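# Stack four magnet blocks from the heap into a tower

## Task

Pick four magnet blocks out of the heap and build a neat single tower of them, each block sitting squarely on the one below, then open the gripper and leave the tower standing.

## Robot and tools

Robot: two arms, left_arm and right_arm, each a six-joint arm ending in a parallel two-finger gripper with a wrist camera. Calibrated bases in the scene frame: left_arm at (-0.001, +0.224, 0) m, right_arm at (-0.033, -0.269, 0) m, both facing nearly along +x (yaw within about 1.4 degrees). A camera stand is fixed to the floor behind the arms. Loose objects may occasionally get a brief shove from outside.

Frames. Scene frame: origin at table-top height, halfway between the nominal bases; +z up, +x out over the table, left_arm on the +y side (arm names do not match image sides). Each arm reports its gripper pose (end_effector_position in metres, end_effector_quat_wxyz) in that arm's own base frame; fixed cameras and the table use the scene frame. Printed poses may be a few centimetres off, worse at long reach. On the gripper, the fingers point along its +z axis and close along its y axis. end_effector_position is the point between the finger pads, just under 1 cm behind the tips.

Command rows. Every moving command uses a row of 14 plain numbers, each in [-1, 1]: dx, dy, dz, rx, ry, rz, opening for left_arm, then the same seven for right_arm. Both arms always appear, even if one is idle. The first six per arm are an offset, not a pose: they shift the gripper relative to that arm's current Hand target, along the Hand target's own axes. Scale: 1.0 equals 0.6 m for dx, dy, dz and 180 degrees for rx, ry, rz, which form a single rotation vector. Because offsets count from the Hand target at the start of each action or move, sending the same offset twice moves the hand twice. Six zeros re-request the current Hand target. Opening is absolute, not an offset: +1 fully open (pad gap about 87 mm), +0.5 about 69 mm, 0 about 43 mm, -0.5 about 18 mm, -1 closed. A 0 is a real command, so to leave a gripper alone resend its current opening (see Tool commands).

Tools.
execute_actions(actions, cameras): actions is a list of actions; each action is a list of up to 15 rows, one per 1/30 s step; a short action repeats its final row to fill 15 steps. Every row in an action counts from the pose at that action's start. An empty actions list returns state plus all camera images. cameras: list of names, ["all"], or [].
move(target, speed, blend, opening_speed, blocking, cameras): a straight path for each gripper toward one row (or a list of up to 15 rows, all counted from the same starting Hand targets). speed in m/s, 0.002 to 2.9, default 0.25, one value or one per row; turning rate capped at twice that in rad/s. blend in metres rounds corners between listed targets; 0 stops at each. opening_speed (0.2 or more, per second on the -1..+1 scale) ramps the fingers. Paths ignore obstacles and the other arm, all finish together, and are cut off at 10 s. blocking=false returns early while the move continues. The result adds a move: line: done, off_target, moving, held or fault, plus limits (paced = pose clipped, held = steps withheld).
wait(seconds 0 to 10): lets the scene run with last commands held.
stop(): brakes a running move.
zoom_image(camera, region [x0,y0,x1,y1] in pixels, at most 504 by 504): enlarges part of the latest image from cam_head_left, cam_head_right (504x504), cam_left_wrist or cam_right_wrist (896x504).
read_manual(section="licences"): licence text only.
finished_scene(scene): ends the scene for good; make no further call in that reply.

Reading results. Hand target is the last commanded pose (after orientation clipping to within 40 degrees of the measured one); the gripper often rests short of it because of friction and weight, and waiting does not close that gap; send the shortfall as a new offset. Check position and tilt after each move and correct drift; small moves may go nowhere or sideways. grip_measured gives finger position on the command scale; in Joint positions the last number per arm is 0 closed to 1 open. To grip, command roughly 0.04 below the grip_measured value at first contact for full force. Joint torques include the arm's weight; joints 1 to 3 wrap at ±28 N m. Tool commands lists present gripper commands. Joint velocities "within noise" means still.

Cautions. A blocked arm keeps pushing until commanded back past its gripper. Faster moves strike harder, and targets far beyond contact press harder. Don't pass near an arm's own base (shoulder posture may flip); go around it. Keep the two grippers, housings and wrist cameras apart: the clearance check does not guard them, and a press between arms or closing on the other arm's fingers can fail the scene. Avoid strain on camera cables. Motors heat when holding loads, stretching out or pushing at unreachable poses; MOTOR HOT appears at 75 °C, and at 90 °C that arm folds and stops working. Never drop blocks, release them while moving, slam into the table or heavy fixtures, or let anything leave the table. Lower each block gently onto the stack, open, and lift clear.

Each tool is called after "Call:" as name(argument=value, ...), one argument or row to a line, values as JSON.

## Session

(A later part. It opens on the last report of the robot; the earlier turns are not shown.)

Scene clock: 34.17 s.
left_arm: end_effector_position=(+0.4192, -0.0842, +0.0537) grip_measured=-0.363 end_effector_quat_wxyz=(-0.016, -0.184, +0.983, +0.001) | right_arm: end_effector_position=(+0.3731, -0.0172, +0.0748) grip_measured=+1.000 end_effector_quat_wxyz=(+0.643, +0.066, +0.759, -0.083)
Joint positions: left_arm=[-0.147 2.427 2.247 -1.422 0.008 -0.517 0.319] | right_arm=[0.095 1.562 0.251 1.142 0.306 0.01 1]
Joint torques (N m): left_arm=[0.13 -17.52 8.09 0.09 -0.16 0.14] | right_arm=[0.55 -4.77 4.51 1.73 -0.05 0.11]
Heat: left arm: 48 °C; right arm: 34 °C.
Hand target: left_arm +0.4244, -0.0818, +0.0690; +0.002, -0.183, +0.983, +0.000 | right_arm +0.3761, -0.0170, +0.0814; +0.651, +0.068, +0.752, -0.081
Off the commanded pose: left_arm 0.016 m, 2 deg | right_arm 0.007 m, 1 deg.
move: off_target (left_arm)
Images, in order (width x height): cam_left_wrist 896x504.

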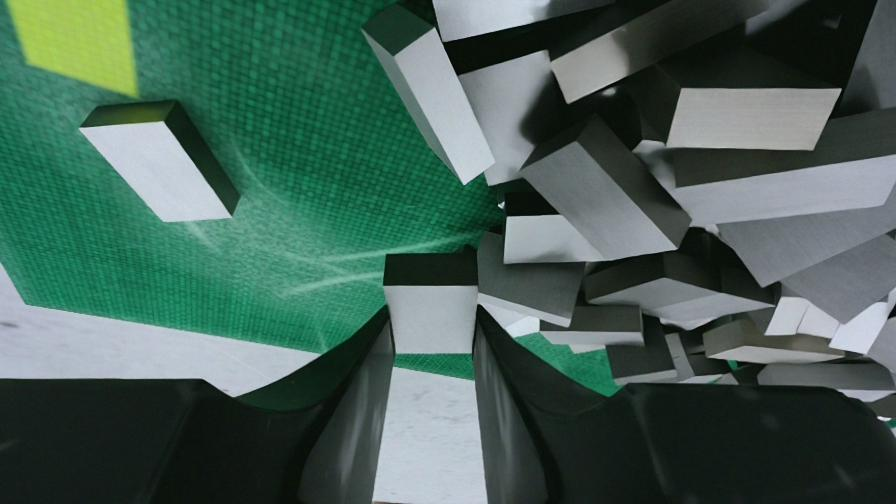

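Call:
move(
  target=[-0.024,0.1405,0.023,0,0,-0.037,-0.42, 0,0,0,0,0,0,1],
  speed=0.3,
  cameras=["cam_left_wrist"],
)

Scene clock: 35.60 s.
left_arm: end_effector_position=(+0.4052, +0.0029, +0.0409) grip_measured=-0.363 end_effector_quat_wxyz=(-0.020, -0.246, +0.969, +0.004) | right_arm: end_effector_position=(+0.3731, -0.0172, +0.0748) grip_measured=+1.000 end_effector_quat_wxyz=(+0.643, +0.066, +0.759, -0.083)
Joint positions: left_arm=[0.051 2.325 2.017 -1.303 -0.001 -0.445 0.319] | right_arm=[0.095 1.562 0.251 1.142 0.306 0.01 1]
Joint torques (N m): left_arm=[-0.43 -19.26 4.56 0.34 -0.08 0.18] | right_arm=[0.55 -4.78 4.49 1.73 -0.05 0.11]
Motor temperatures (°C): left_arm=[27 49 30 29 27 29 29] | right_arm=[25 30 29 34 28 26 28]
Heat: left arm: 49 °C; right arm: 34 °C.
Hand target: left_arm +0.4076, +0.0021, +0.0552; +0.002, -0.240, +0.971, +0.000 | right_arm +0.3761, -0.0170, +0.0814; +0.651, +0.068, +0.752, -0.081
Off the commanded pose: left_arm 0.014 m, 3 deg | right_arm 0.007 m, 1 deg.
move: off_target (left_arm)
Images, in order (width x height): cam_left_wrist 896x504.

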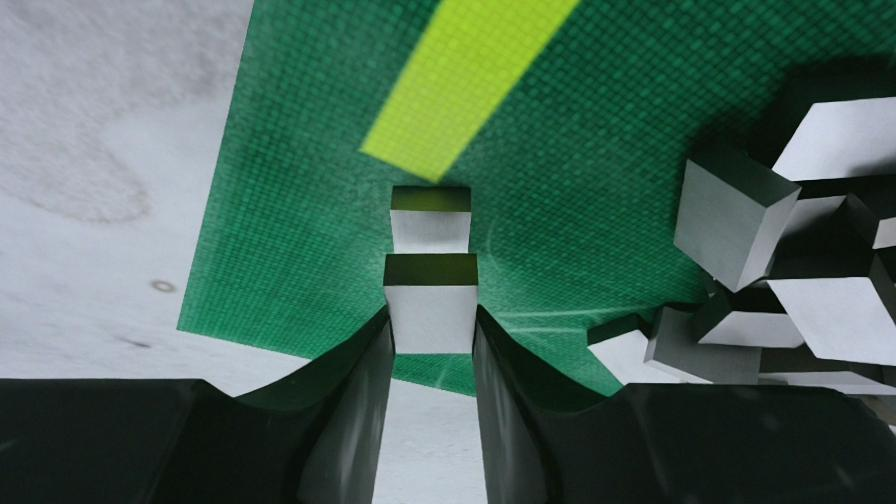

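Call:
move(
  target=[0,0,0.042,0,0,0.004,-0.42, 0,0,0,0,0,0,1],
  speed=0.12,
  cameras=["cam_left_wrist"],
)

Scene clock: 36.63 s.
left_arm: end_effector_position=(+0.4033, +0.0033, +0.0214) grip_measured=-0.363 end_effector_quat_wxyz=(-0.018, -0.239, +0.971, +0.004) | right_arm: end_effector_position=(+0.3731, -0.0172, +0.0748) grip_measured=+1.000 end_effector_quat_wxyz=(+0.643, +0.066, +0.759, -0.083)
Joint positions: left_arm=[0.051 2.324 1.937 -1.222 -0.001 -0.433 0.319] | right_arm=[0.095 1.562 0.251 1.142 0.306 0.01 1]
Joint torques (N m): left_arm=[-0.47 -17.96 4.51 0.46 -0.08 0.21] | right_arm=[0.57 -4.77 4.51 1.73 -0.05 0.11]
Heat: left arm: 49 °C; right arm: 34 °C.
Hand target: left_arm +0.4076, +0.0021, +0.0299; +0.002, -0.234, +0.972, +0.000 | right_arm +0.3761, -0.0170, +0.0814; +0.651, +0.068, +0.752, -0.081
Off the commanded pose: left_arm 0.010 m, 2 deg | right_arm 0.007 m, 1 deg.
move: done
Images, in order (width x height): cam_left_wrist 896x504.

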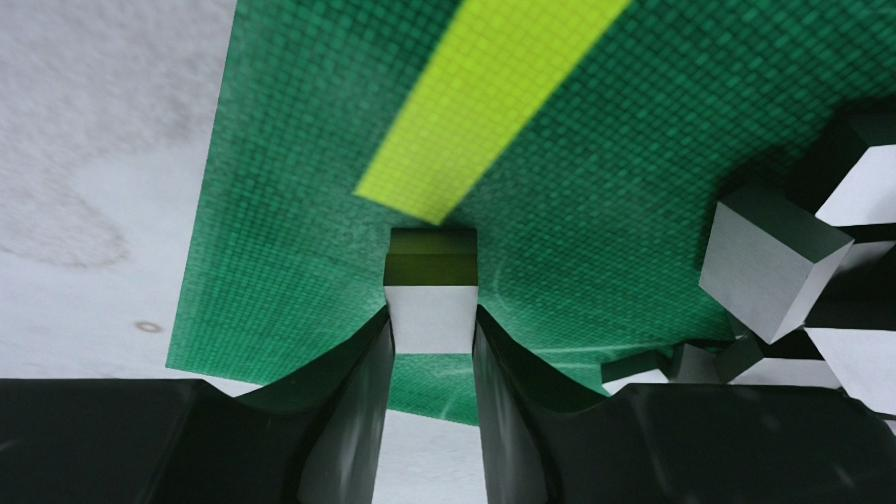

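Call:
move(
  target=[
    [0,0,0.012,0,0,0,-0.42, 0,0,0,0,0,0,1],
    [0,0,0.012,0,0,0,-0.05, 0,0,0,0,0,0,1],
    [0,0,-0.09,0,0,0,-0.05, 0,0,0,0,0,0,1],
  ],
  speed=[0.06,0.1,0.3],
  opening_speed=1.0,
  cameras=["cam_left_wrist"],
)

Scene clock: 39.40 s.
left_arm: end_effector_position=(+0.4031, +0.0033, +0.0686) grip_measured=-0.050 end_effector_quat_wxyz=(-0.017, -0.239, +0.971, +0.004) | right_arm: end_effector_position=(+0.3731, -0.0172, +0.0748) grip_measured=+1.000 end_effector_quat_wxyz=(+0.643, +0.066, +0.759, -0.083)
Joint positions: left_arm=[0.051 2.305 2.094 -1.393 -0.001 -0.432 0.475] | right_arm=[0.095 1.562 0.251 1.142 0.306 0.01 1]
Joint torques (N m): left_arm=[-0.42 -16.96 7.69 0.13 -0.07 0.17] | right_arm=[0.57 -4.77 4.49 1.73 -0.06 0.11]
Heat: left arm: 51 °C; right arm: 34 °C.
Hand target: left_arm +0.4074, +0.0020, +0.0839; +0.002, -0.234, +0.972, +0.000 | right_arm +0.3761, -0.0170, +0.0814; +0.651, +0.068, +0.752, -0.081
Off the commanded pose: left_arm 0.016 m, 2 deg | right_arm 0.007 m, 1 deg.
move: off_target (left_arm)
Images, in order (width x height): cam_left_wrist 896x504.

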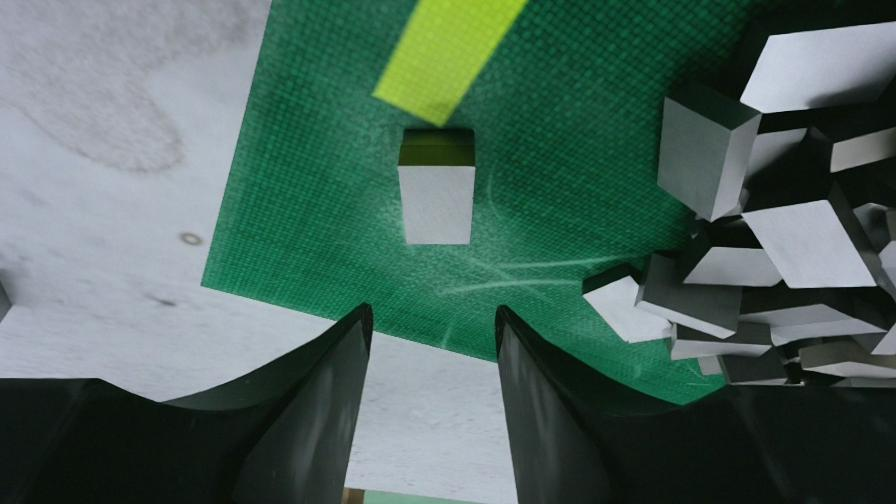

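Call:
move(
  target=[0.085,-0.194,-0.03,0,0,0,0, 0,0,0,0,0,0,1],
  speed=0.35,
  cameras=["cam_left_wrist"],
)

Call:
zoom_image(
  camera="cam_left_wrist",
  region=[300, 0, 700, 300],
)

Scene clock: 41.27 s.
left_arm: end_effector_position=(+0.4118, -0.1249, +0.0994) grip_measured=+0.000 end_effector_quat_wxyz=(+0.002, -0.230, +0.973, -0.001) | right_arm: end_effector_position=(+0.3731, -0.0172, +0.0748) grip_measured=+1.000 end_effector_quat_wxyz=(+0.643, +0.066, +0.759, -0.083)
Joint positions: left_arm=[-0.232 2.399 2.386 -1.553 0.001 -0.695 0.5] | right_arm=[0.095 1.562 0.251 1.142 0.306 0.01 1]
Joint torques (N m): left_arm=[0.06 -14.24 7.91 0.25 -0.1 0.04] | right_arm=[0.57 -4.78 4.51 1.73 -0.05 0.11]
Heat: left arm: 51 °C; right arm: 34 °C.
Hand target: left_arm +0.4149, -0.1248, +0.1019; +0.002, -0.234, +0.972, +0.000 | right_arm +0.3761, -0.0170, +0.0814; +0.651, +0.068, +0.752, -0.081
Off the commanded pose: left_arm 0.004 m, 1 deg | right_arm 0.007 m, 1 deg.
joint sent to its limit (left arm) — joint 4 (wrist pitch), lower limit. The joint targets still meet the commanded pose.
move: done
Images, in order (width x height): cam_left_wrist 896x504.

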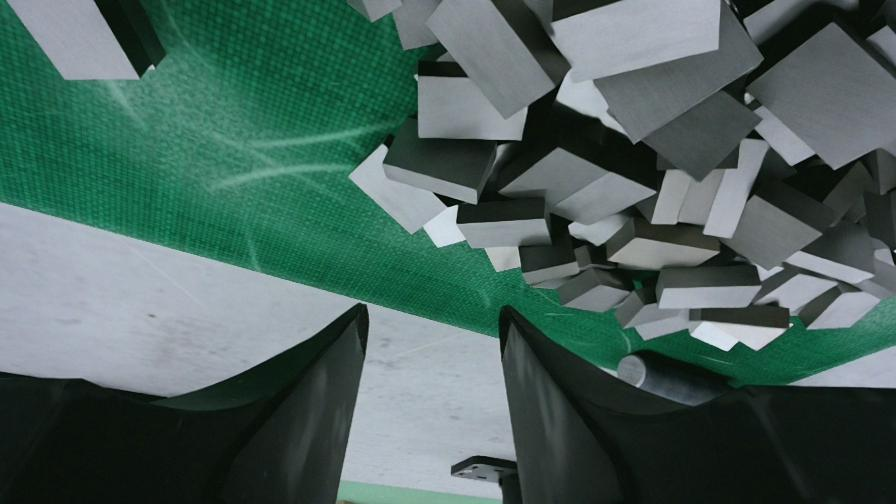

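Scaled by 1.260 from the camera's 896x504 image, which has a finer 1280x720 frame.

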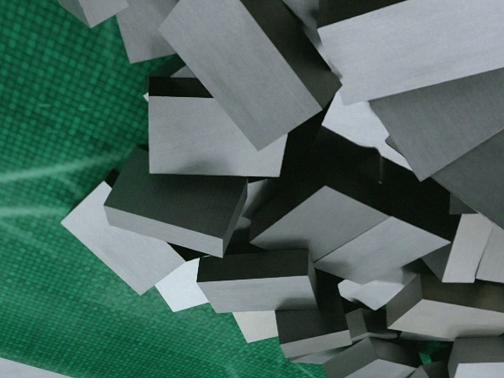

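Call:
move(
  target=[-0.0105,-0.005,0.06,0,0,0.139,0.15, 0,0,0,0,0,0,1],
  speed=0.4,
  cameras=["cam_left_wrist"],
)

Call:
zoom_image(
  camera="cam_left_wrist",
  region=[280, 100, 640, 350],
)

Scene clock: 43.43 s.
left_arm: end_effector_position=(+0.4134, -0.1217, +0.0667) grip_measured=+0.150 end_effector_quat_wxyz=(-0.012, -0.024, +1.000, +0.003) | right_arm: end_effector_position=(+0.3731, -0.0172, +0.0748) grip_measured=+1.000 end_effector_quat_wxyz=(+0.643, +0.066, +0.759, -0.083)
Joint positions: left_arm=[-0.257 2.474 2.386 -1.508 0.001 -0.305 0.575] | right_arm=[0.095 1.562 0.251 1.142 0.306 0.01 1]
Joint torques (N m): left_arm=[-0.39 -14.54 7.73 0.42 -0.09 0.15] | right_arm=[0.55 -4.77 4.51 1.73 -0.05 0.11]
Heat: left arm: 52 °C; right arm: 35 °C.
Hand target: left_arm +0.4220, -0.1246, +0.0660; +0.002, -0.018, +1.000, +0.000 | right_arm +0.3761, -0.0170, +0.0814; +0.651, +0.068, +0.752, -0.081
Off the commanded pose: left_arm 0.009 m, 2 deg | right_arm 0.007 m, 1 deg.
move: done
Images, in order (width x height): cam_left_wrist 896x504.

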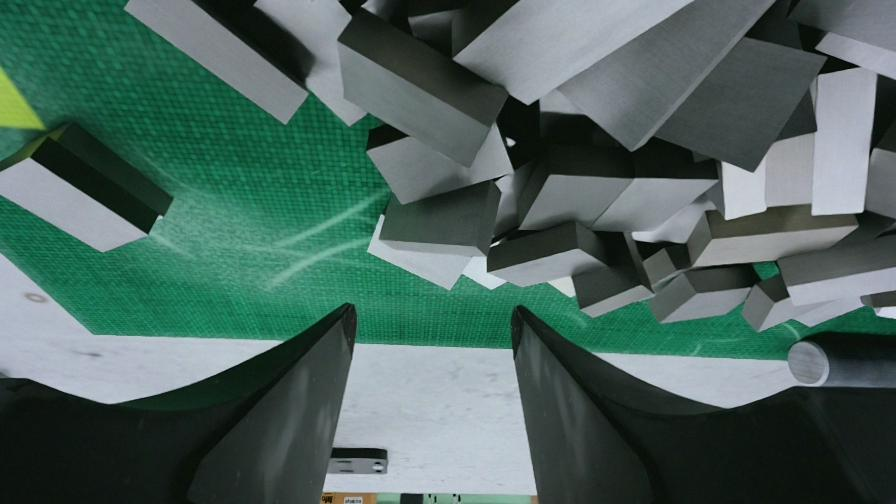

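Scaled by 1.400 from the camera's 896x504 image, which has a finer 1280x720 frame.

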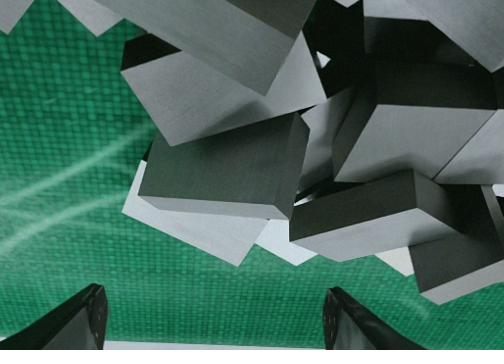

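Call:
move(
  target=[-0.001,-0.004,0.045,0,0,0.0615,0.15, 0,0,0,0,0,0,1],
  speed=0.2,
  cameras=["cam_left_wrist"],
)

Call:
zoom_image(
  camera="cam_left_wrist",
  region=[280, 150, 640, 400],
)

Scene clock: 46.17 s.
left_arm: end_effector_position=(+0.4234, -0.1260, +0.0470) grip_measured=+0.150 end_effector_quat_wxyz=(+0.006, +0.072, +0.997, -0.002) | right_arm: end_effector_position=(+0.3731, -0.0172, +0.0748) grip_measured=+1.000 end_effector_quat_wxyz=(+0.643, +0.066, +0.759, -0.083)
Joint positions: left_arm=[-0.277 2.482 2.328 -1.405 0.001 -0.132 0.575] | right_arm=[0.095 1.562 0.251 1.142 0.306 0.01 1]
Joint torques (N m): left_arm=[-0.49 -15.23 4.41 0.47 -0.08 0.13] | right_arm=[0.58 -4.77 4.51 1.73 -0.05 0.11]
Heat: left arm: 53 °C; right arm: 35 °C.
Hand target: left_arm +0.4227, -0.1270, +0.0389; +0.002, +0.079, +0.997, +0.000 | right_arm +0.3761, -0.0170, +0.0814; +0.651, +0.068, +0.752, -0.081
Off the commanded pose: left_arm 0.008 m, 1 deg | right_arm 0.007 m, 1 deg.
move: done
Images, in order (width x height): cam_left_wrist 896x504.

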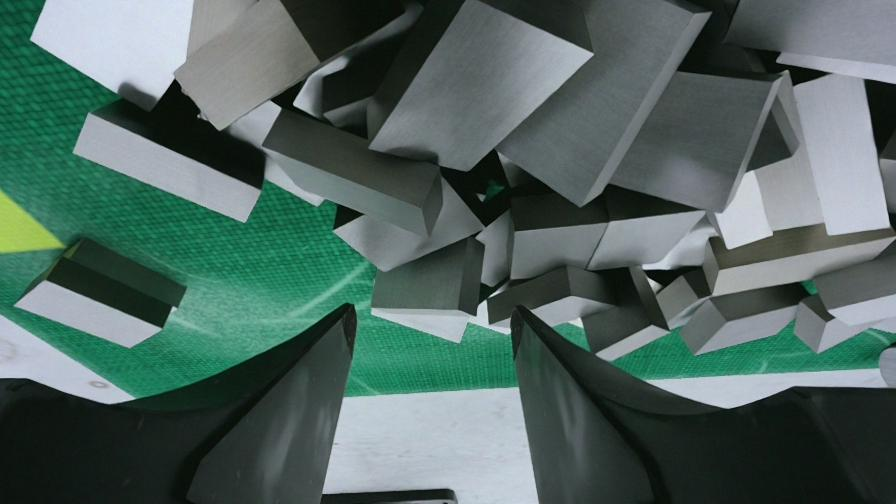

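Scaled by 1.400 from the camera's 896x504 image, which has a finer 1280x720 frame.

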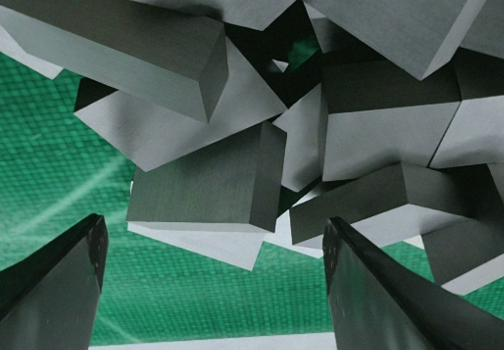

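Call:
move(
  target=[0.0138,0.006,0.045,0,0,0,0.12, 0,0,0,0,0,0,1],
  speed=0.12,
  cameras=["cam_left_wrist"],
)

Call:
zoom_image(
  camera="cam_left_wrist",
  region=[280, 200, 640, 450],
)

Scene clock: 48.20 s.
left_arm: end_effector_position=(+0.4104, -0.1230, +0.0203) grip_measured=+0.120 end_effector_quat_wxyz=(-0.010, +0.075, +0.997, -0.002) | right_arm: end_effector_position=(+0.3731, -0.0172, +0.0748) grip_measured=+1.000 end_effector_quat_wxyz=(+0.643, +0.066, +0.759, -0.083)
Joint positions: left_arm=[-0.276 2.444 2.149 -1.293 0.008 -0.125 0.56] | right_arm=[0.095 1.562 0.251 1.142 0.306 0.01 1]
Joint torques (N m): left_arm=[-0.1 -15.92 3.36 0.78 -0.14 0.19] | right_arm=[0.57 -4.78 4.51 1.73 -0.05 0.11]
Heat: left arm: 53 °C; right arm: 35 °C.
Hand target: left_arm +0.4153, -0.1221, +0.0120; +0.002, +0.079, +0.997, +0.000 | right_arm +0.3761, -0.0170, +0.0814; +0.651, +0.068, +0.752, -0.081
Off the commanded pose: left_arm 0.010 m, 1 deg | right_arm 0.007 m, 1 deg.
move: done
Images, in order (width x height): cam_left_wrist 896x504.

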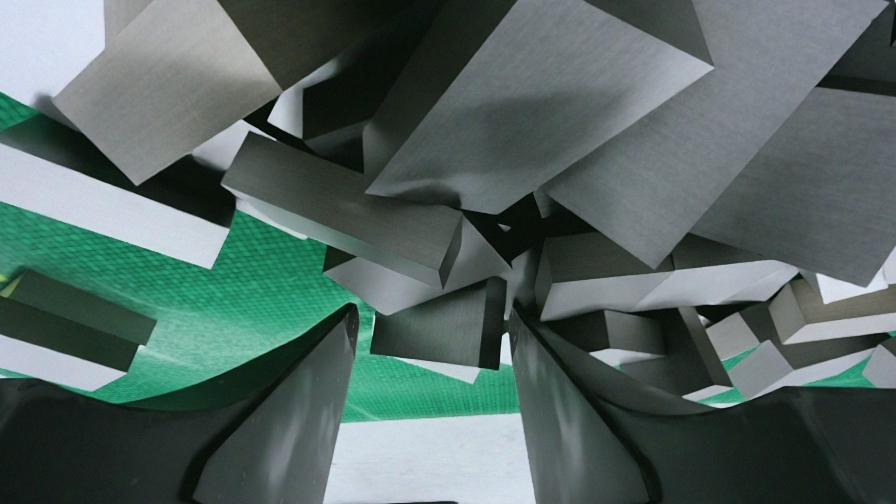

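Scaled by 1.400 from the camera's 896x504 image, which has a finer 1280x720 frame.

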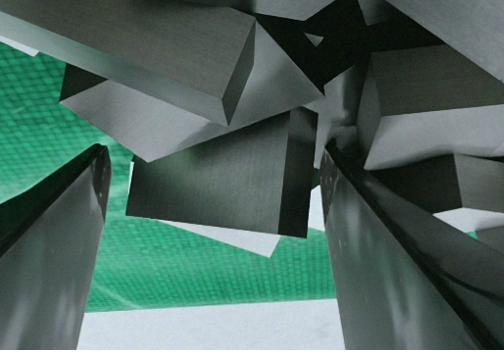

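Call:
move(
  target=[0,0,0.0,0,0,0,-0.15, 0,0,0,0,0,0,1],
  opening_speed=0.6,
  cameras=["cam_left_wrist"],
)

Call:
zoom_image(
  camera="cam_left_wrist",
  region=[280, 200, 640, 450],
)

Scene clock: 49.00 s.
left_arm: end_effector_position=(+0.4108, -0.1244, +0.0202) grip_measured=-0.146 end_effector_quat_wxyz=(-0.009, +0.075, +0.997, -0.006) | right_arm: end_effector_position=(+0.3731, -0.0172, +0.0748) grip_measured=+1.000 end_effector_quat_wxyz=(+0.643, +0.066, +0.759, -0.083)
Joint positions: left_arm=[-0.276 2.444 2.148 -1.29 0.014 -0.125 0.427] | right_arm=[0.095 1.562 0.251 1.142 0.306 0.01 1]
Joint torques (N m): left_arm=[-0.1 -15.87 3.36 0.76 -0.18 0.17] | right_arm=[0.57 -4.78 4.49 1.73 -0.06 0.11]
Heat: left arm: 53 °C; right arm: 35 °C.
Hand target: left_arm +0.4152, -0.1221, +0.0120; +0.002, +0.079, +0.997, +0.000 | right_arm +0.3761, -0.0170, +0.0814; +0.651, +0.068, +0.752, -0.081
Off the commanded pose: left_arm 0.010 m, 1 deg | right_arm 0.007 m, 1 deg.
move: done
Images, in order (width x height): cam_left_wrist 896x504.

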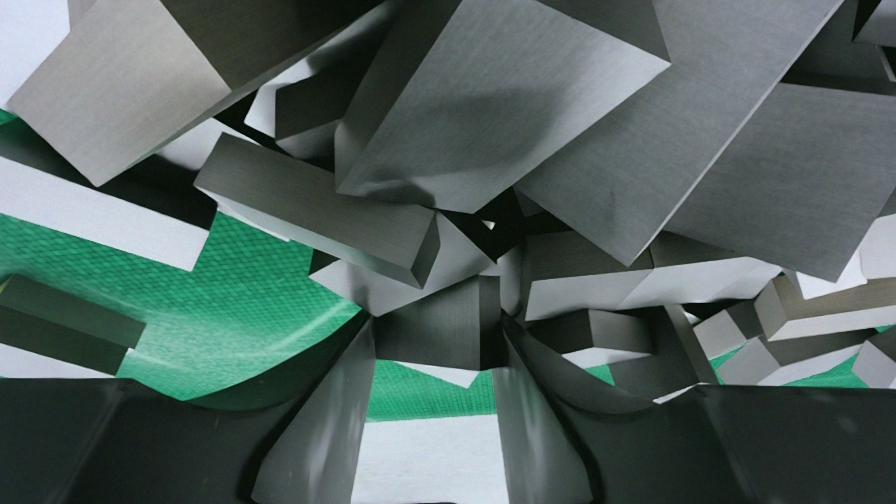

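Scaled by 1.400 from the camera's 896x504 image, which has a finer 1280x720 frame.

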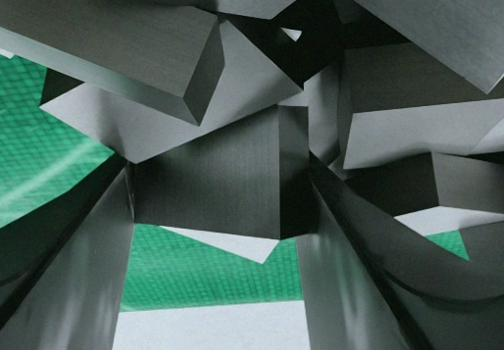

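Call:
move(
  target=[0,0,0.0,0,0,0,-0.4, 0,0,0,0,0,0,1],
  opening_speed=0.6,
  cameras=["cam_left_wrist"],
)

Call:
zoom_image(
  camera="cam_left_wrist",
  region=[280, 200, 640, 450],
)

Scene clock: 49.77 s.
left_arm: end_effector_position=(+0.4108, -0.1244, +0.0202) grip_measured=-0.148 end_effector_quat_wxyz=(-0.009, +0.075, +0.997, -0.006) | right_arm: end_effector_position=(+0.3731, -0.0172, +0.0748) grip_measured=+1.000 end_effector_quat_wxyz=(+0.643, +0.066, +0.759, -0.083)
Joint positions: left_arm=[-0.276 2.444 2.148 -1.29 0.014 -0.125 0.426] | right_arm=[0.095 1.562 0.251 1.142 0.306 0.01 1]
Joint torques (N m): left_arm=[-0.06 -15.83 3.36 0.76 -0.2 0.19] | right_arm=[0.57 -4.78 4.52 1.73 -0.06 0.11]
Heat: left arm: 53 °C; right arm: 35 °C.
Hand target: left_arm +0.4152, -0.1221, +0.0120; +0.002, +0.079, +0.997, +0.000 | right_arm +0.3761, -0.0170, +0.0814; +0.651, +0.068, +0.752, -0.081
Off the commanded pose: left_arm 0.010 m, 1 deg | right_arm 0.007 m, 1 deg.
move: done
Images, in order (width x height): cam_left_wrist 896x504.

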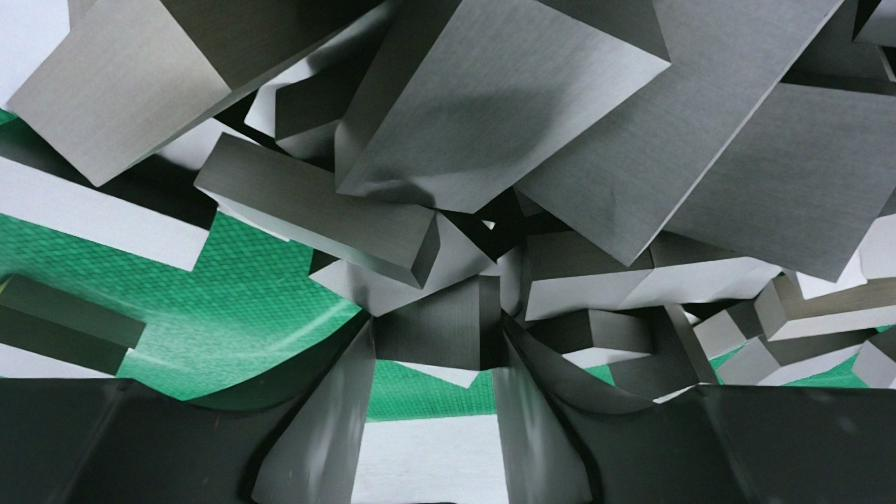

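Scaled by 1.400 from the camera's 896x504 image, which has a finer 1280x720 frame.

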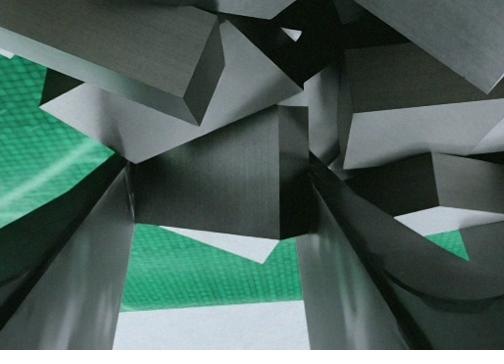

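Call:
move(
  target=[
    [0,0,-0.08,0,0,0,-0.4, 0,0,0,0,0,0,1],
    [0.05,0.10,-0.08,0,0,0,-0.4, 0,0,0,0,0,0,1],
  ],
  speed=[0.12,0.25],
  blend=[0.015,0],
  cameras=["cam_left_wrist"],
)

Call:
zoom_image(
  camera="cam_left_wrist",
  region=[280, 200, 640, 450],
)

Scene clock: 51.93 s.
left_arm: end_effector_position=(+0.3928, -0.0571, +0.0466) grip_measured=-0.149 end_effector_quat_wxyz=(-0.020, +0.072, +0.997, +0.001) | right_arm: end_effector_position=(+0.3731, -0.0172, +0.0748) grip_measured=+1.000 end_effector_quat_wxyz=(+0.643, +0.066, +0.759, -0.083)
Joint positions: left_arm=[-0.144 2.303 2.002 -1.308 0.002 0.001 0.426] | right_arm=[0.095 1.562 0.251 1.142 0.306 0.01 1]
Joint torques (N m): left_arm=[-0.5 -18.92 4.57 0.38 -0.08 0.2] | right_arm=[0.55 -4.77 4.49 1.73 -0.06 0.11]
Motor temperatures (°C): left_arm=[27 54 31 29 27 29 29] | right_arm=[25 31 30 35 28 26 28]
Heat: left arm: 54 °C; right arm: 35 °C.
Hand target: left_arm +0.3948, -0.0582, +0.0598; +0.002, +0.079, +0.997, +0.000 | right_arm +0.3761, -0.0170, +0.0814; +0.651, +0.068, +0.752, -0.081
Off the commanded pose: left_arm 0.013 m, 3 deg | right_arm 0.007 m, 1 deg.
move: off_target (left_arm)
Images, in order (width x height): cam_left_wrist 896x504.

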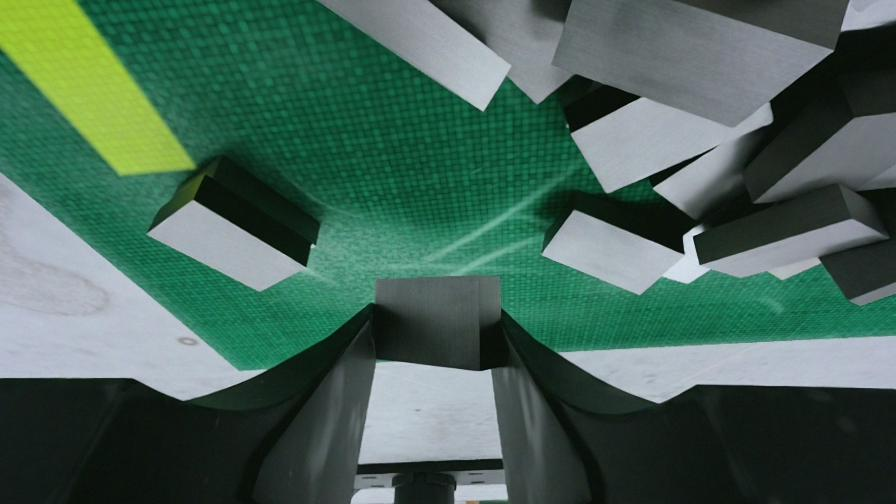

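Scaled by 1.400 from the camera's 896x504 image, which has a finer 1280x720 frame.

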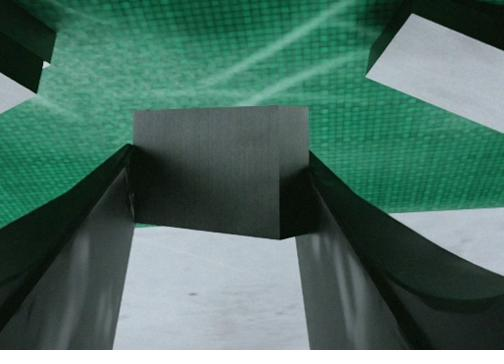

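Call:
move(
  target=[
    [0,0,0.05,0,0,0,-0.4, 0,0,0,0,0,0,1],
    [0,0,0.05,0,0,0,-0.165, 0,0,0,0,0,0,1],
    [0,0,0.078,0,0,0,-0.165, 0,0,0,0,0,0,1],
  ],
  speed=[0.12,0.1,0.05],
  cameras=["cam_left_wrist"],
)

Call:
zoom_image(
  camera="cam_left_wrist",
  region=[280, 200, 640, 450],
)

Scene clock: 54.70 s.
left_arm: end_effector_position=(+0.3940, -0.0568, +0.0113) grip_measured=-0.165 end_effector_quat_wxyz=(-0.007, +0.074, +0.997, +0.001) | right_arm: end_effector_position=(+0.3731, -0.0172, +0.0748) grip_measured=+1.000 end_effector_quat_wxyz=(+0.643, +0.066, +0.759, -0.083)
Joint positions: left_arm=[-0.144 2.3 1.859 -1.144 -0.001 0.003 0.418] | right_arm=[0.095 1.562 0.251 1.142 0.306 0.01 1]
Joint torques (N m): left_arm=[-0.51 -16.08 4.42 0.44 -0.05 0.16] | right_arm=[0.57 -4.75 4.51 1.73 -0.05 0.11]
Motor temperatures (°C): left_arm=[27 55 31 29 27 29 29] | right_arm=[25 31 30 35 28 26 28]
Heat: left arm: 55 °C; right arm: 35 °C.
Hand target: left_arm +0.3950, -0.0582, +0.0131; +0.002, +0.079, +0.997, +0.000 | right_arm +0.3761, -0.0170, +0.0814; +0.651, +0.068, +0.752, -0.081
Off the commanded pose: left_arm 0.002 m, 1 deg | right_arm 0.007 m, 1 deg.
move: done
Images, in order (width x height): cam_left_wrist 896x504.

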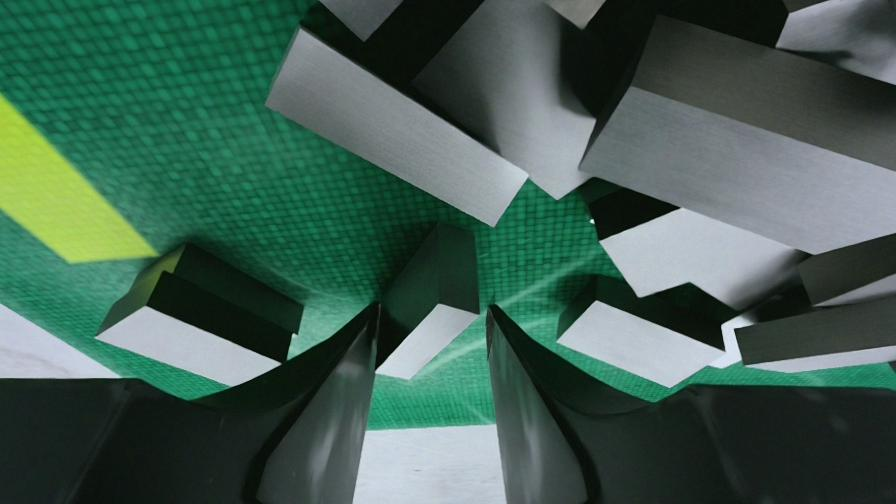

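Scaled by 1.400 from the camera's 896x504 image, which has a finer 1280x720 frame.

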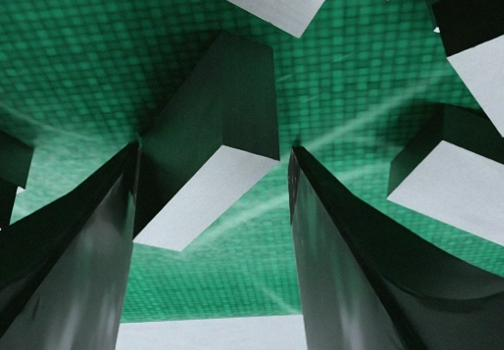

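Call:
move(
  target=[
    [0,0,0.0,0,0,0,0.0, 0,0,0,0,0,0,1],
    [0,0,-0.09,0,0,0,0.0, 0,0,0,0,0,0,1],
    [0.0235,-0.119,-0.125,0,0,-0.333,0.0, 0,0,0,0,0,0,1],
  ],
  speed=[0.1,0.3,0.5],
  blend=[0,0.03,0],
  cameras=["cam_left_wrist"],
)

Scene clock: 58.93 s.
left_arm: end_effector_position=(+0.3713, -0.1247, +0.0781) grip_measured=+0.000 end_effector_quat_wxyz=(-0.009, -0.427, +0.904, +0.008) | right_arm: end_effector_position=(+0.3731, -0.0172, +0.0748) grip_measured=+1.000 end_effector_quat_wxyz=(+0.643, +0.066, +0.759, -0.083)
Joint positions: left_arm=[-0.229 2.14 1.864 -1.319 -0.001 -1.112 0.5] | right_arm=[0.095 1.562 0.251 1.142 0.306 0.01 1]
Joint torques (N m): left_arm=[-0.53 -16.84 4.37 0.3 -0.11 0.03] | right_arm=[0.55 -4.79 4.51 1.73 -0.05 0.11]
Motor temperatures (°C): left_arm=[27 57 31 29 27 29 29] | right_arm=[25 31 30 36 28 26 28]
Heat: left arm: 57 °C; right arm: 36 °C.
Hand target: left_arm +0.3696, -0.1265, +0.0880; +0.002, -0.430, +0.903, -0.001 | right_arm +0.3761, -0.0170, +0.0814; +0.651, +0.068, +0.752, -0.081
Off the commanded pose: left_arm 0.010 m, 2 deg | right_arm 0.007 m, 1 deg.
move: done; blend cut to 0.027 m at target 2
Images, in order (width x height): cam_left_wrist 896x504.

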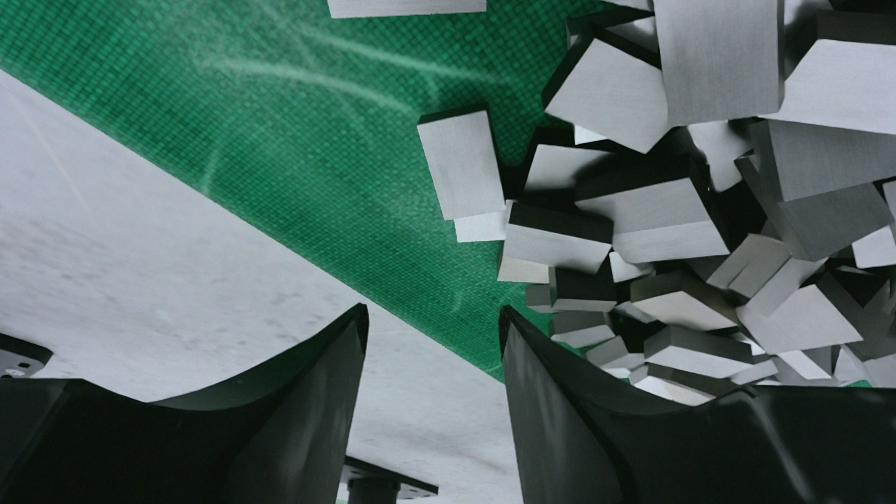

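Call:
move(
  target=[-0.0217,-0.0175,0.055,0,0,-0.064,-0.05, 0,0,0,0,0,0,1],
  speed=0.25,
  cameras=["cam_left_wrist"],
)

Call:
zoom_image(
  camera="cam_left_wrist",
  region=[300, 130, 660, 380],
)

Scene clock: 60.77 s.
left_arm: end_effector_position=(+0.3863, -0.1248, +0.0607) grip_measured=-0.050 end_effector_quat_wxyz=(+0.004, -0.512, +0.859, -0.003) | right_arm: end_effector_position=(+0.3731, -0.0172, +0.0748) grip_measured=+1.000 end_effector_quat_wxyz=(+0.643, +0.066, +0.759, -0.083)
Joint positions: left_arm=[-0.214 2.14 1.798 -1.219 -0.001 -1.289 0.475] | right_arm=[0.095 1.562 0.251 1.142 0.306 0.01 1]
Joint torques (N m): left_arm=[0.23 -12.93 4.42 0.41 -0.11 0.02] | right_arm=[0.55 -4.78 4.49 1.73 -0.06 0.11]
Motor temperatures (°C): left_arm=[27 57 31 29 27 29 29] | right_arm=[25 31 30 36 28 26 28]
Heat: left arm: 57 °C; right arm: 36 °C.
Hand target: left_arm +0.3861, -0.1229, +0.0550; +0.002, -0.518, +0.855, -0.001 | right_arm +0.3761, -0.0170, +0.0814; +0.651, +0.068, +0.752, -0.081
Off the commanded pose: left_arm 0.006 m, 1 deg | right_arm 0.007 m, 1 deg.
move: done
Images, in order (width x height): cam_left_wrist 896x504.

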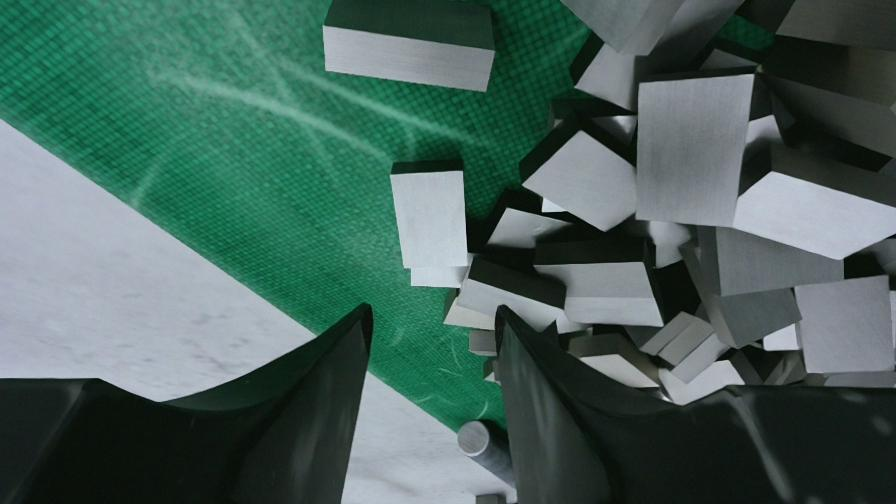

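Scaled by 1.400 from the camera's 896x504 image, which has a finer 1280x720 frame.

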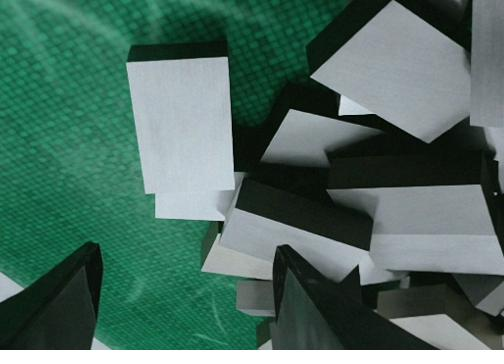

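Call:
move(
  target=[-0.011,-0.0035,0.05,0,0,-0.022,-0.1, 0,0,0,0,0,0,1],
  speed=0.2,
  cameras=["cam_left_wrist"],
)

Scene clock: 62.20 s.
left_arm: end_effector_position=(+0.3913, -0.1204, +0.0324) grip_measured=-0.100 end_effector_quat_wxyz=(+0.005, -0.541, +0.841, -0.004) | right_arm: end_effector_position=(+0.3731, -0.0172, +0.0748) grip_measured=+1.000 end_effector_quat_wxyz=(+0.643, +0.066, +0.759, -0.083)
Joint positions: left_arm=[-0.199 2.159 1.716 -1.114 -0.001 -1.342 0.45] | right_arm=[0.095 1.562 0.251 1.142 0.306 0.01 1]
Joint torques (N m): left_arm=[0.29 -12.45 4.53 0.48 -0.12 0.04] | right_arm=[0.57 -4.78 4.49 1.73 -0.05 0.11]
Motor temperatures (°C): left_arm=[27 56 31 29 27 29 29] | right_arm=[25 31 30 36 28 26 28]
Heat: left arm: 56 °C; right arm: 36 °C.
Hand target: left_arm +0.3911, -0.1180, +0.0251; +0.002, -0.547, +0.837, -0.001 | right_arm +0.3761, -0.0170, +0.0814; +0.651, +0.068, +0.752, -0.081
Off the commanded pose: left_arm 0.008 m, 1 deg | right_arm 0.007 m, 1 deg.
move: done
Images, in order (width x height): cam_left_wrist 896x504.

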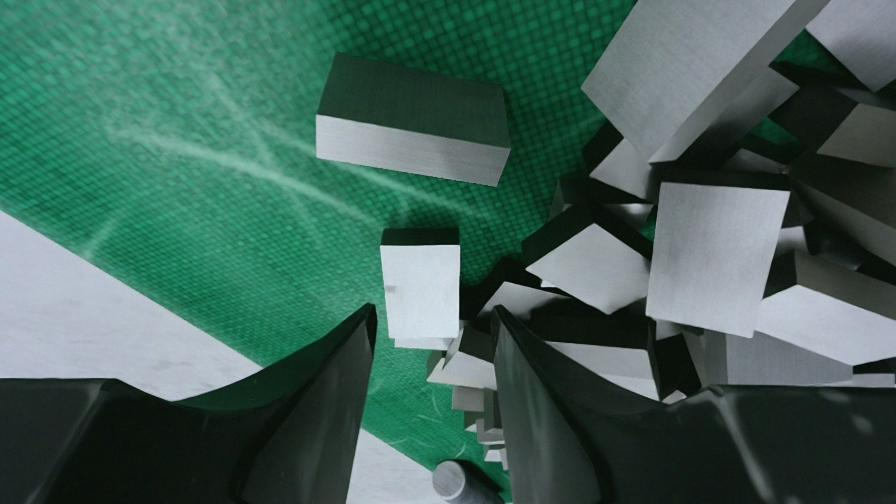

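Call:
move(
  target=[
    [-0.0085,0.0095,0.01,0,0,0,-0.2, 0,0,0,0,0,0,1],
    [-0.0085,0.0095,0.035,0,0,0,-0.2, 0,0,0,0,0,0,1],
  ],
  speed=[0.15,0.12],
  blend=[0.005,0],
  cameras=["cam_left_wrist"],
)

Scene clock: 64.30 s.
left_arm: end_effector_position=(+0.3903, -0.1140, +0.0138) grip_measured=-0.200 end_effector_quat_wxyz=(+0.007, -0.547, +0.837, -0.007) | right_arm: end_effector_position=(+0.3731, -0.0172, +0.0748) grip_measured=+1.000 end_effector_quat_wxyz=(+0.643, +0.066, +0.759, -0.083)
Joint positions: left_arm=[-0.185 2.159 1.64 -1.031 -0.001 -1.342 0.4] | right_arm=[0.095 1.562 0.251 1.142 0.306 0.01 1]
Joint torques (N m): left_arm=[0.29 -11.86 4.31 0.47 -0.11 0.15] | right_arm=[0.57 -4.78 4.49 1.73 -0.05 0.11]
Motor temperatures (°C): left_arm=[27 57 31 29 27 29 29] | right_arm=[25 31 30 36 28 26 28]
Heat: left arm: 57 °C; right arm: 36 °C.
Hand target: left_arm +0.3879, -0.1111, +0.0041; +0.002, -0.547, +0.837, -0.001 | right_arm +0.3761, -0.0170, +0.0814; +0.651, +0.068, +0.752, -0.081
Off the commanded pose: left_arm 0.010 m, 1 deg | right_arm 0.007 m, 1 deg.
move: done; blend cut to 0 m at target 1
Images, in order (width x height): cam_left_wrist 896x504.

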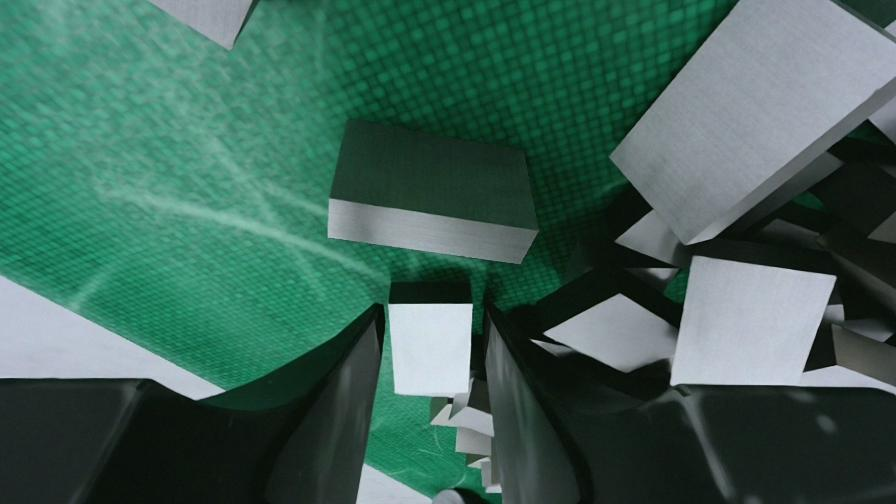

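Call:
move(
  target=[
    [0,0,0.003,0,0,0,-0.42, 0,0,0,0,0,0,1],
    [0,0,-0.11,0,0,0,-0.42, 0,0,0,0,0,0,1],
  ],
  opening_speed=0.8,
  speed=[0.1,0.2],
  cameras=["cam_left_wrist"],
)

Scene clock: 66.37 s.
left_arm: end_effector_position=(+0.3813, -0.1123, +0.0506) grip_measured=-0.365 end_effector_quat_wxyz=(-0.014, -0.547, +0.837, +0.014) | right_arm: end_effector_position=(+0.3731, -0.0172, +0.0748) grip_measured=+1.000 end_effector_quat_wxyz=(+0.643, +0.066, +0.759, -0.083)
Joint positions: left_arm=[-0.185 2.153 1.776 -1.234 -0.001 -1.342 0.317] | right_arm=[0.095 1.562 0.251 1.142 0.306 0.01 1]
Joint torques (N m): left_arm=[0.28 -16.4 7.82 0.03 -0.11 0.14] | right_arm=[0.55 -4.77 4.51 1.73 -0.05 0.11]
Motor temperatures (°C): left_arm=[27 57 31 29 27 29 29] | right_arm=[25 31 30 36 28 26 28]
Heat: left arm: 57 °C; right arm: 36 °C.
Hand target: left_arm +0.3878, -0.1111, +0.0700; +0.002, -0.547, +0.837, -0.001 | right_arm +0.3761, -0.0170, +0.0814; +0.651, +0.068, +0.752, -0.081
Off the commanded pose: left_arm 0.021 m, 3 deg | right_arm 0.007 m, 1 deg.
move: off_target (left_arm)
Images, in order (width x height): cam_left_wrist 896x504.

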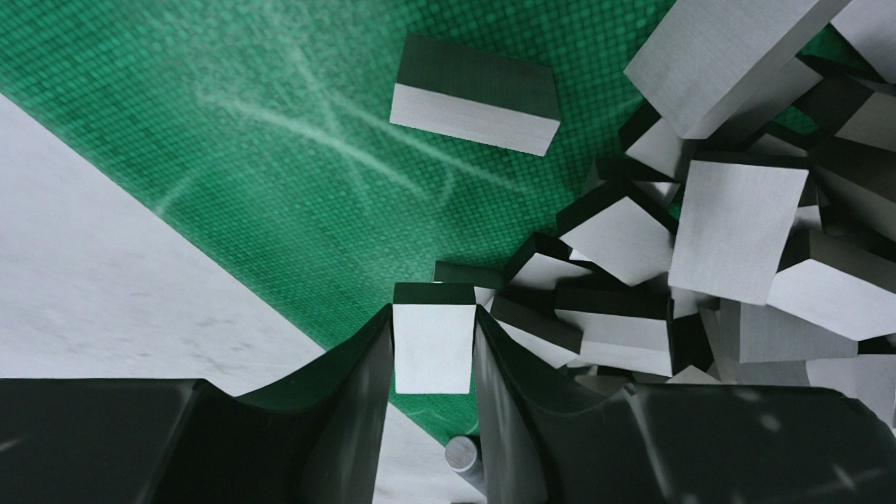

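Call:
move(
  target=[-0.194,0.039,0,0.0206,-0.0587,0.2137,-0.42, 0,0,0,0,0,0,1],
  speed=0.35,
  cameras=["cam_left_wrist"],
)

Call:
zoom_image(
  camera="cam_left_wrist",
  region=[300, 150, 600, 400],
)

Scene clock: 69.40 s.
left_arm: end_effector_position=(+0.4046, +0.0028, +0.0519) grip_measured=-0.365 end_effector_quat_wxyz=(+0.063, -0.241, +0.968, +0.029) | right_arm: end_effector_position=(+0.3731, -0.0172, +0.0748) grip_measured=+1.000 end_effector_quat_wxyz=(+0.643, +0.066, +0.759, -0.083)
Joint positions: left_arm=[0.016 2.146 1.786 -1.1 -0.085 -0.467 0.317] | right_arm=[0.095 1.562 0.251 1.142 0.306 0.01 1]
Joint torques (N m): left_arm=[0.14 -17.69 6.46 0.69 -0.14 0.18] | right_arm=[0.57 -4.77 4.51 1.73 -0.05 0.11]
Motor temperatures (°C): left_arm=[27 59 32 29 27 29 29] | right_arm=[25 31 30 36 28 26 28]
Heat: left arm: 59 °C; right arm: 36 °C.
Hand target: left_arm +0.4130, +0.0048, +0.0701; +0.095, -0.239, +0.966, +0.023 | right_arm +0.3761, -0.0170, +0.0814; +0.651, +0.068, +0.752, -0.081
Off the commanded pose: left_arm 0.020 m, 4 deg | right_arm 0.007 m, 1 deg.
move: off_target (left_arm)
Images, in order (width x height): cam_left_wrist 896x504.

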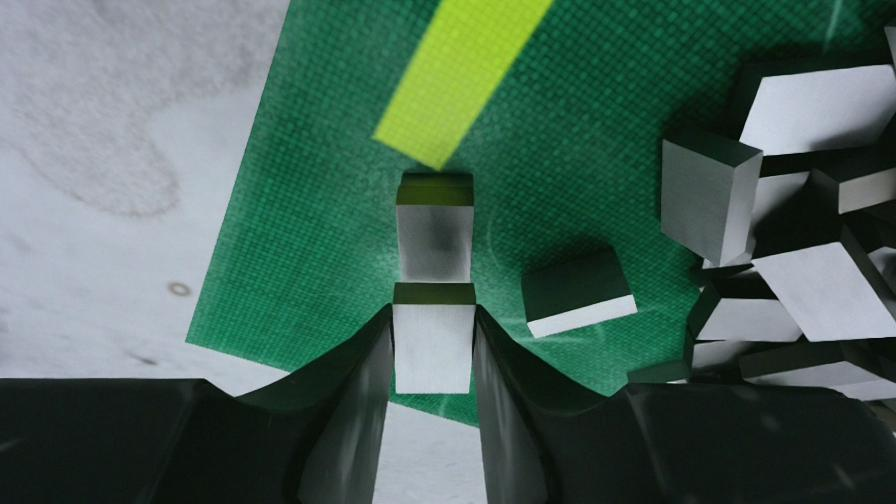

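Scaled by 1.680 from the camera's 896x504 image, which has a finer 1280x720 frame.

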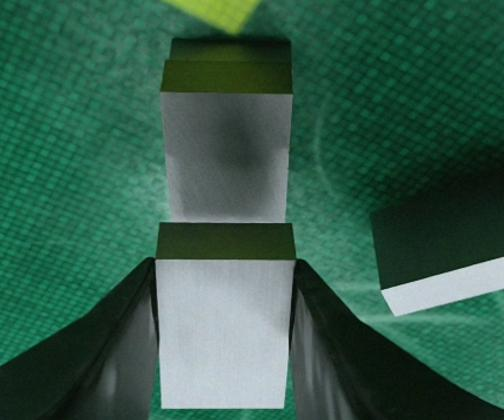

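Call:
move(
  target=[-0.0095,0.002,0.007,0,-0.05,0,-0.42, 0,0,0,0,0,0,1],
  speed=0.2,
  cameras=["cam_left_wrist"],
)

Call:
zoom_image(
  camera="cam_left_wrist",
  region=[300, 150, 600, 400],
)

Scene clock: 71.27 s.
left_arm: end_effector_position=(+0.4148, +0.0083, +0.0542) grip_measured=-0.365 end_effector_quat_wxyz=(+0.145, -0.240, +0.959, +0.039) | right_arm: end_effector_position=(+0.3731, -0.0172, +0.0748) grip_measured=+1.000 end_effector_quat_wxyz=(+0.643, +0.066, +0.759, -0.083)
Joint positions: left_arm=[0.004 2.028 1.609 -0.885 -0.144 -0.466 0.317] | right_arm=[0.095 1.562 0.251 1.142 0.306 0.01 1]
Joint torques (N m): left_arm=[-0.64 -16.69 5 1.05 -0.27 0.14] | right_arm=[0.55 -4.78 4.49 1.73 -0.05 0.11]
Motor temperatures (°C): left_arm=[27 59 32 29 27 29 29] | right_arm=[25 31 30 36 28 26 28]
Heat: left arm: 59 °C; right arm: 36 °C.
Hand target: left_arm +0.4181, +0.0089, +0.0671; +0.170, -0.236, +0.956, +0.041 | right_arm +0.3761, -0.0170, +0.0814; +0.651, +0.068, +0.752, -0.081
Off the commanded pose: left_arm 0.013 m, 3 deg | right_arm 0.007 m, 1 deg.
move: off_target (left_arm)
Images, in order (width x height): cam_left_wrist 896x504.

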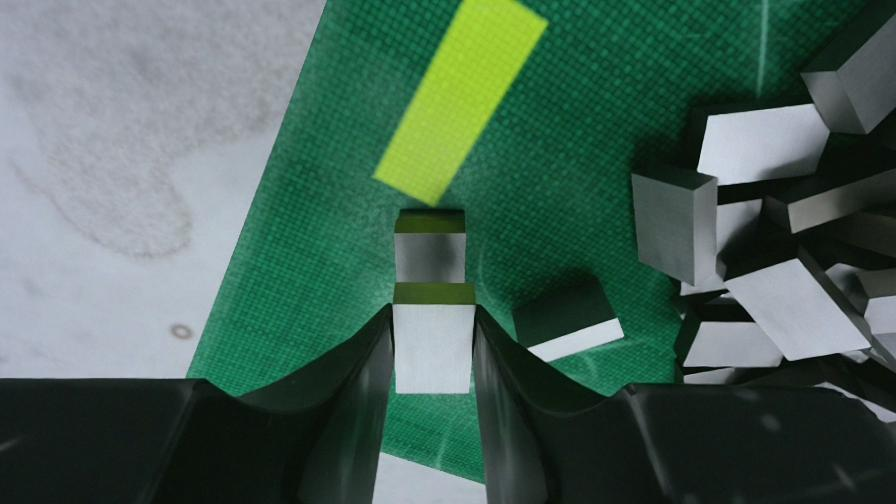

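Scaled by 1.680 from the camera's 896x504 image, which has a finer 1280x720 frame.

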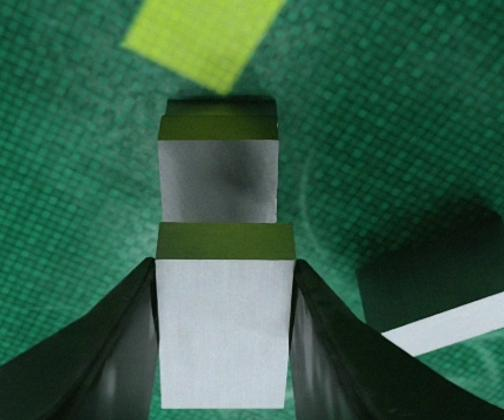

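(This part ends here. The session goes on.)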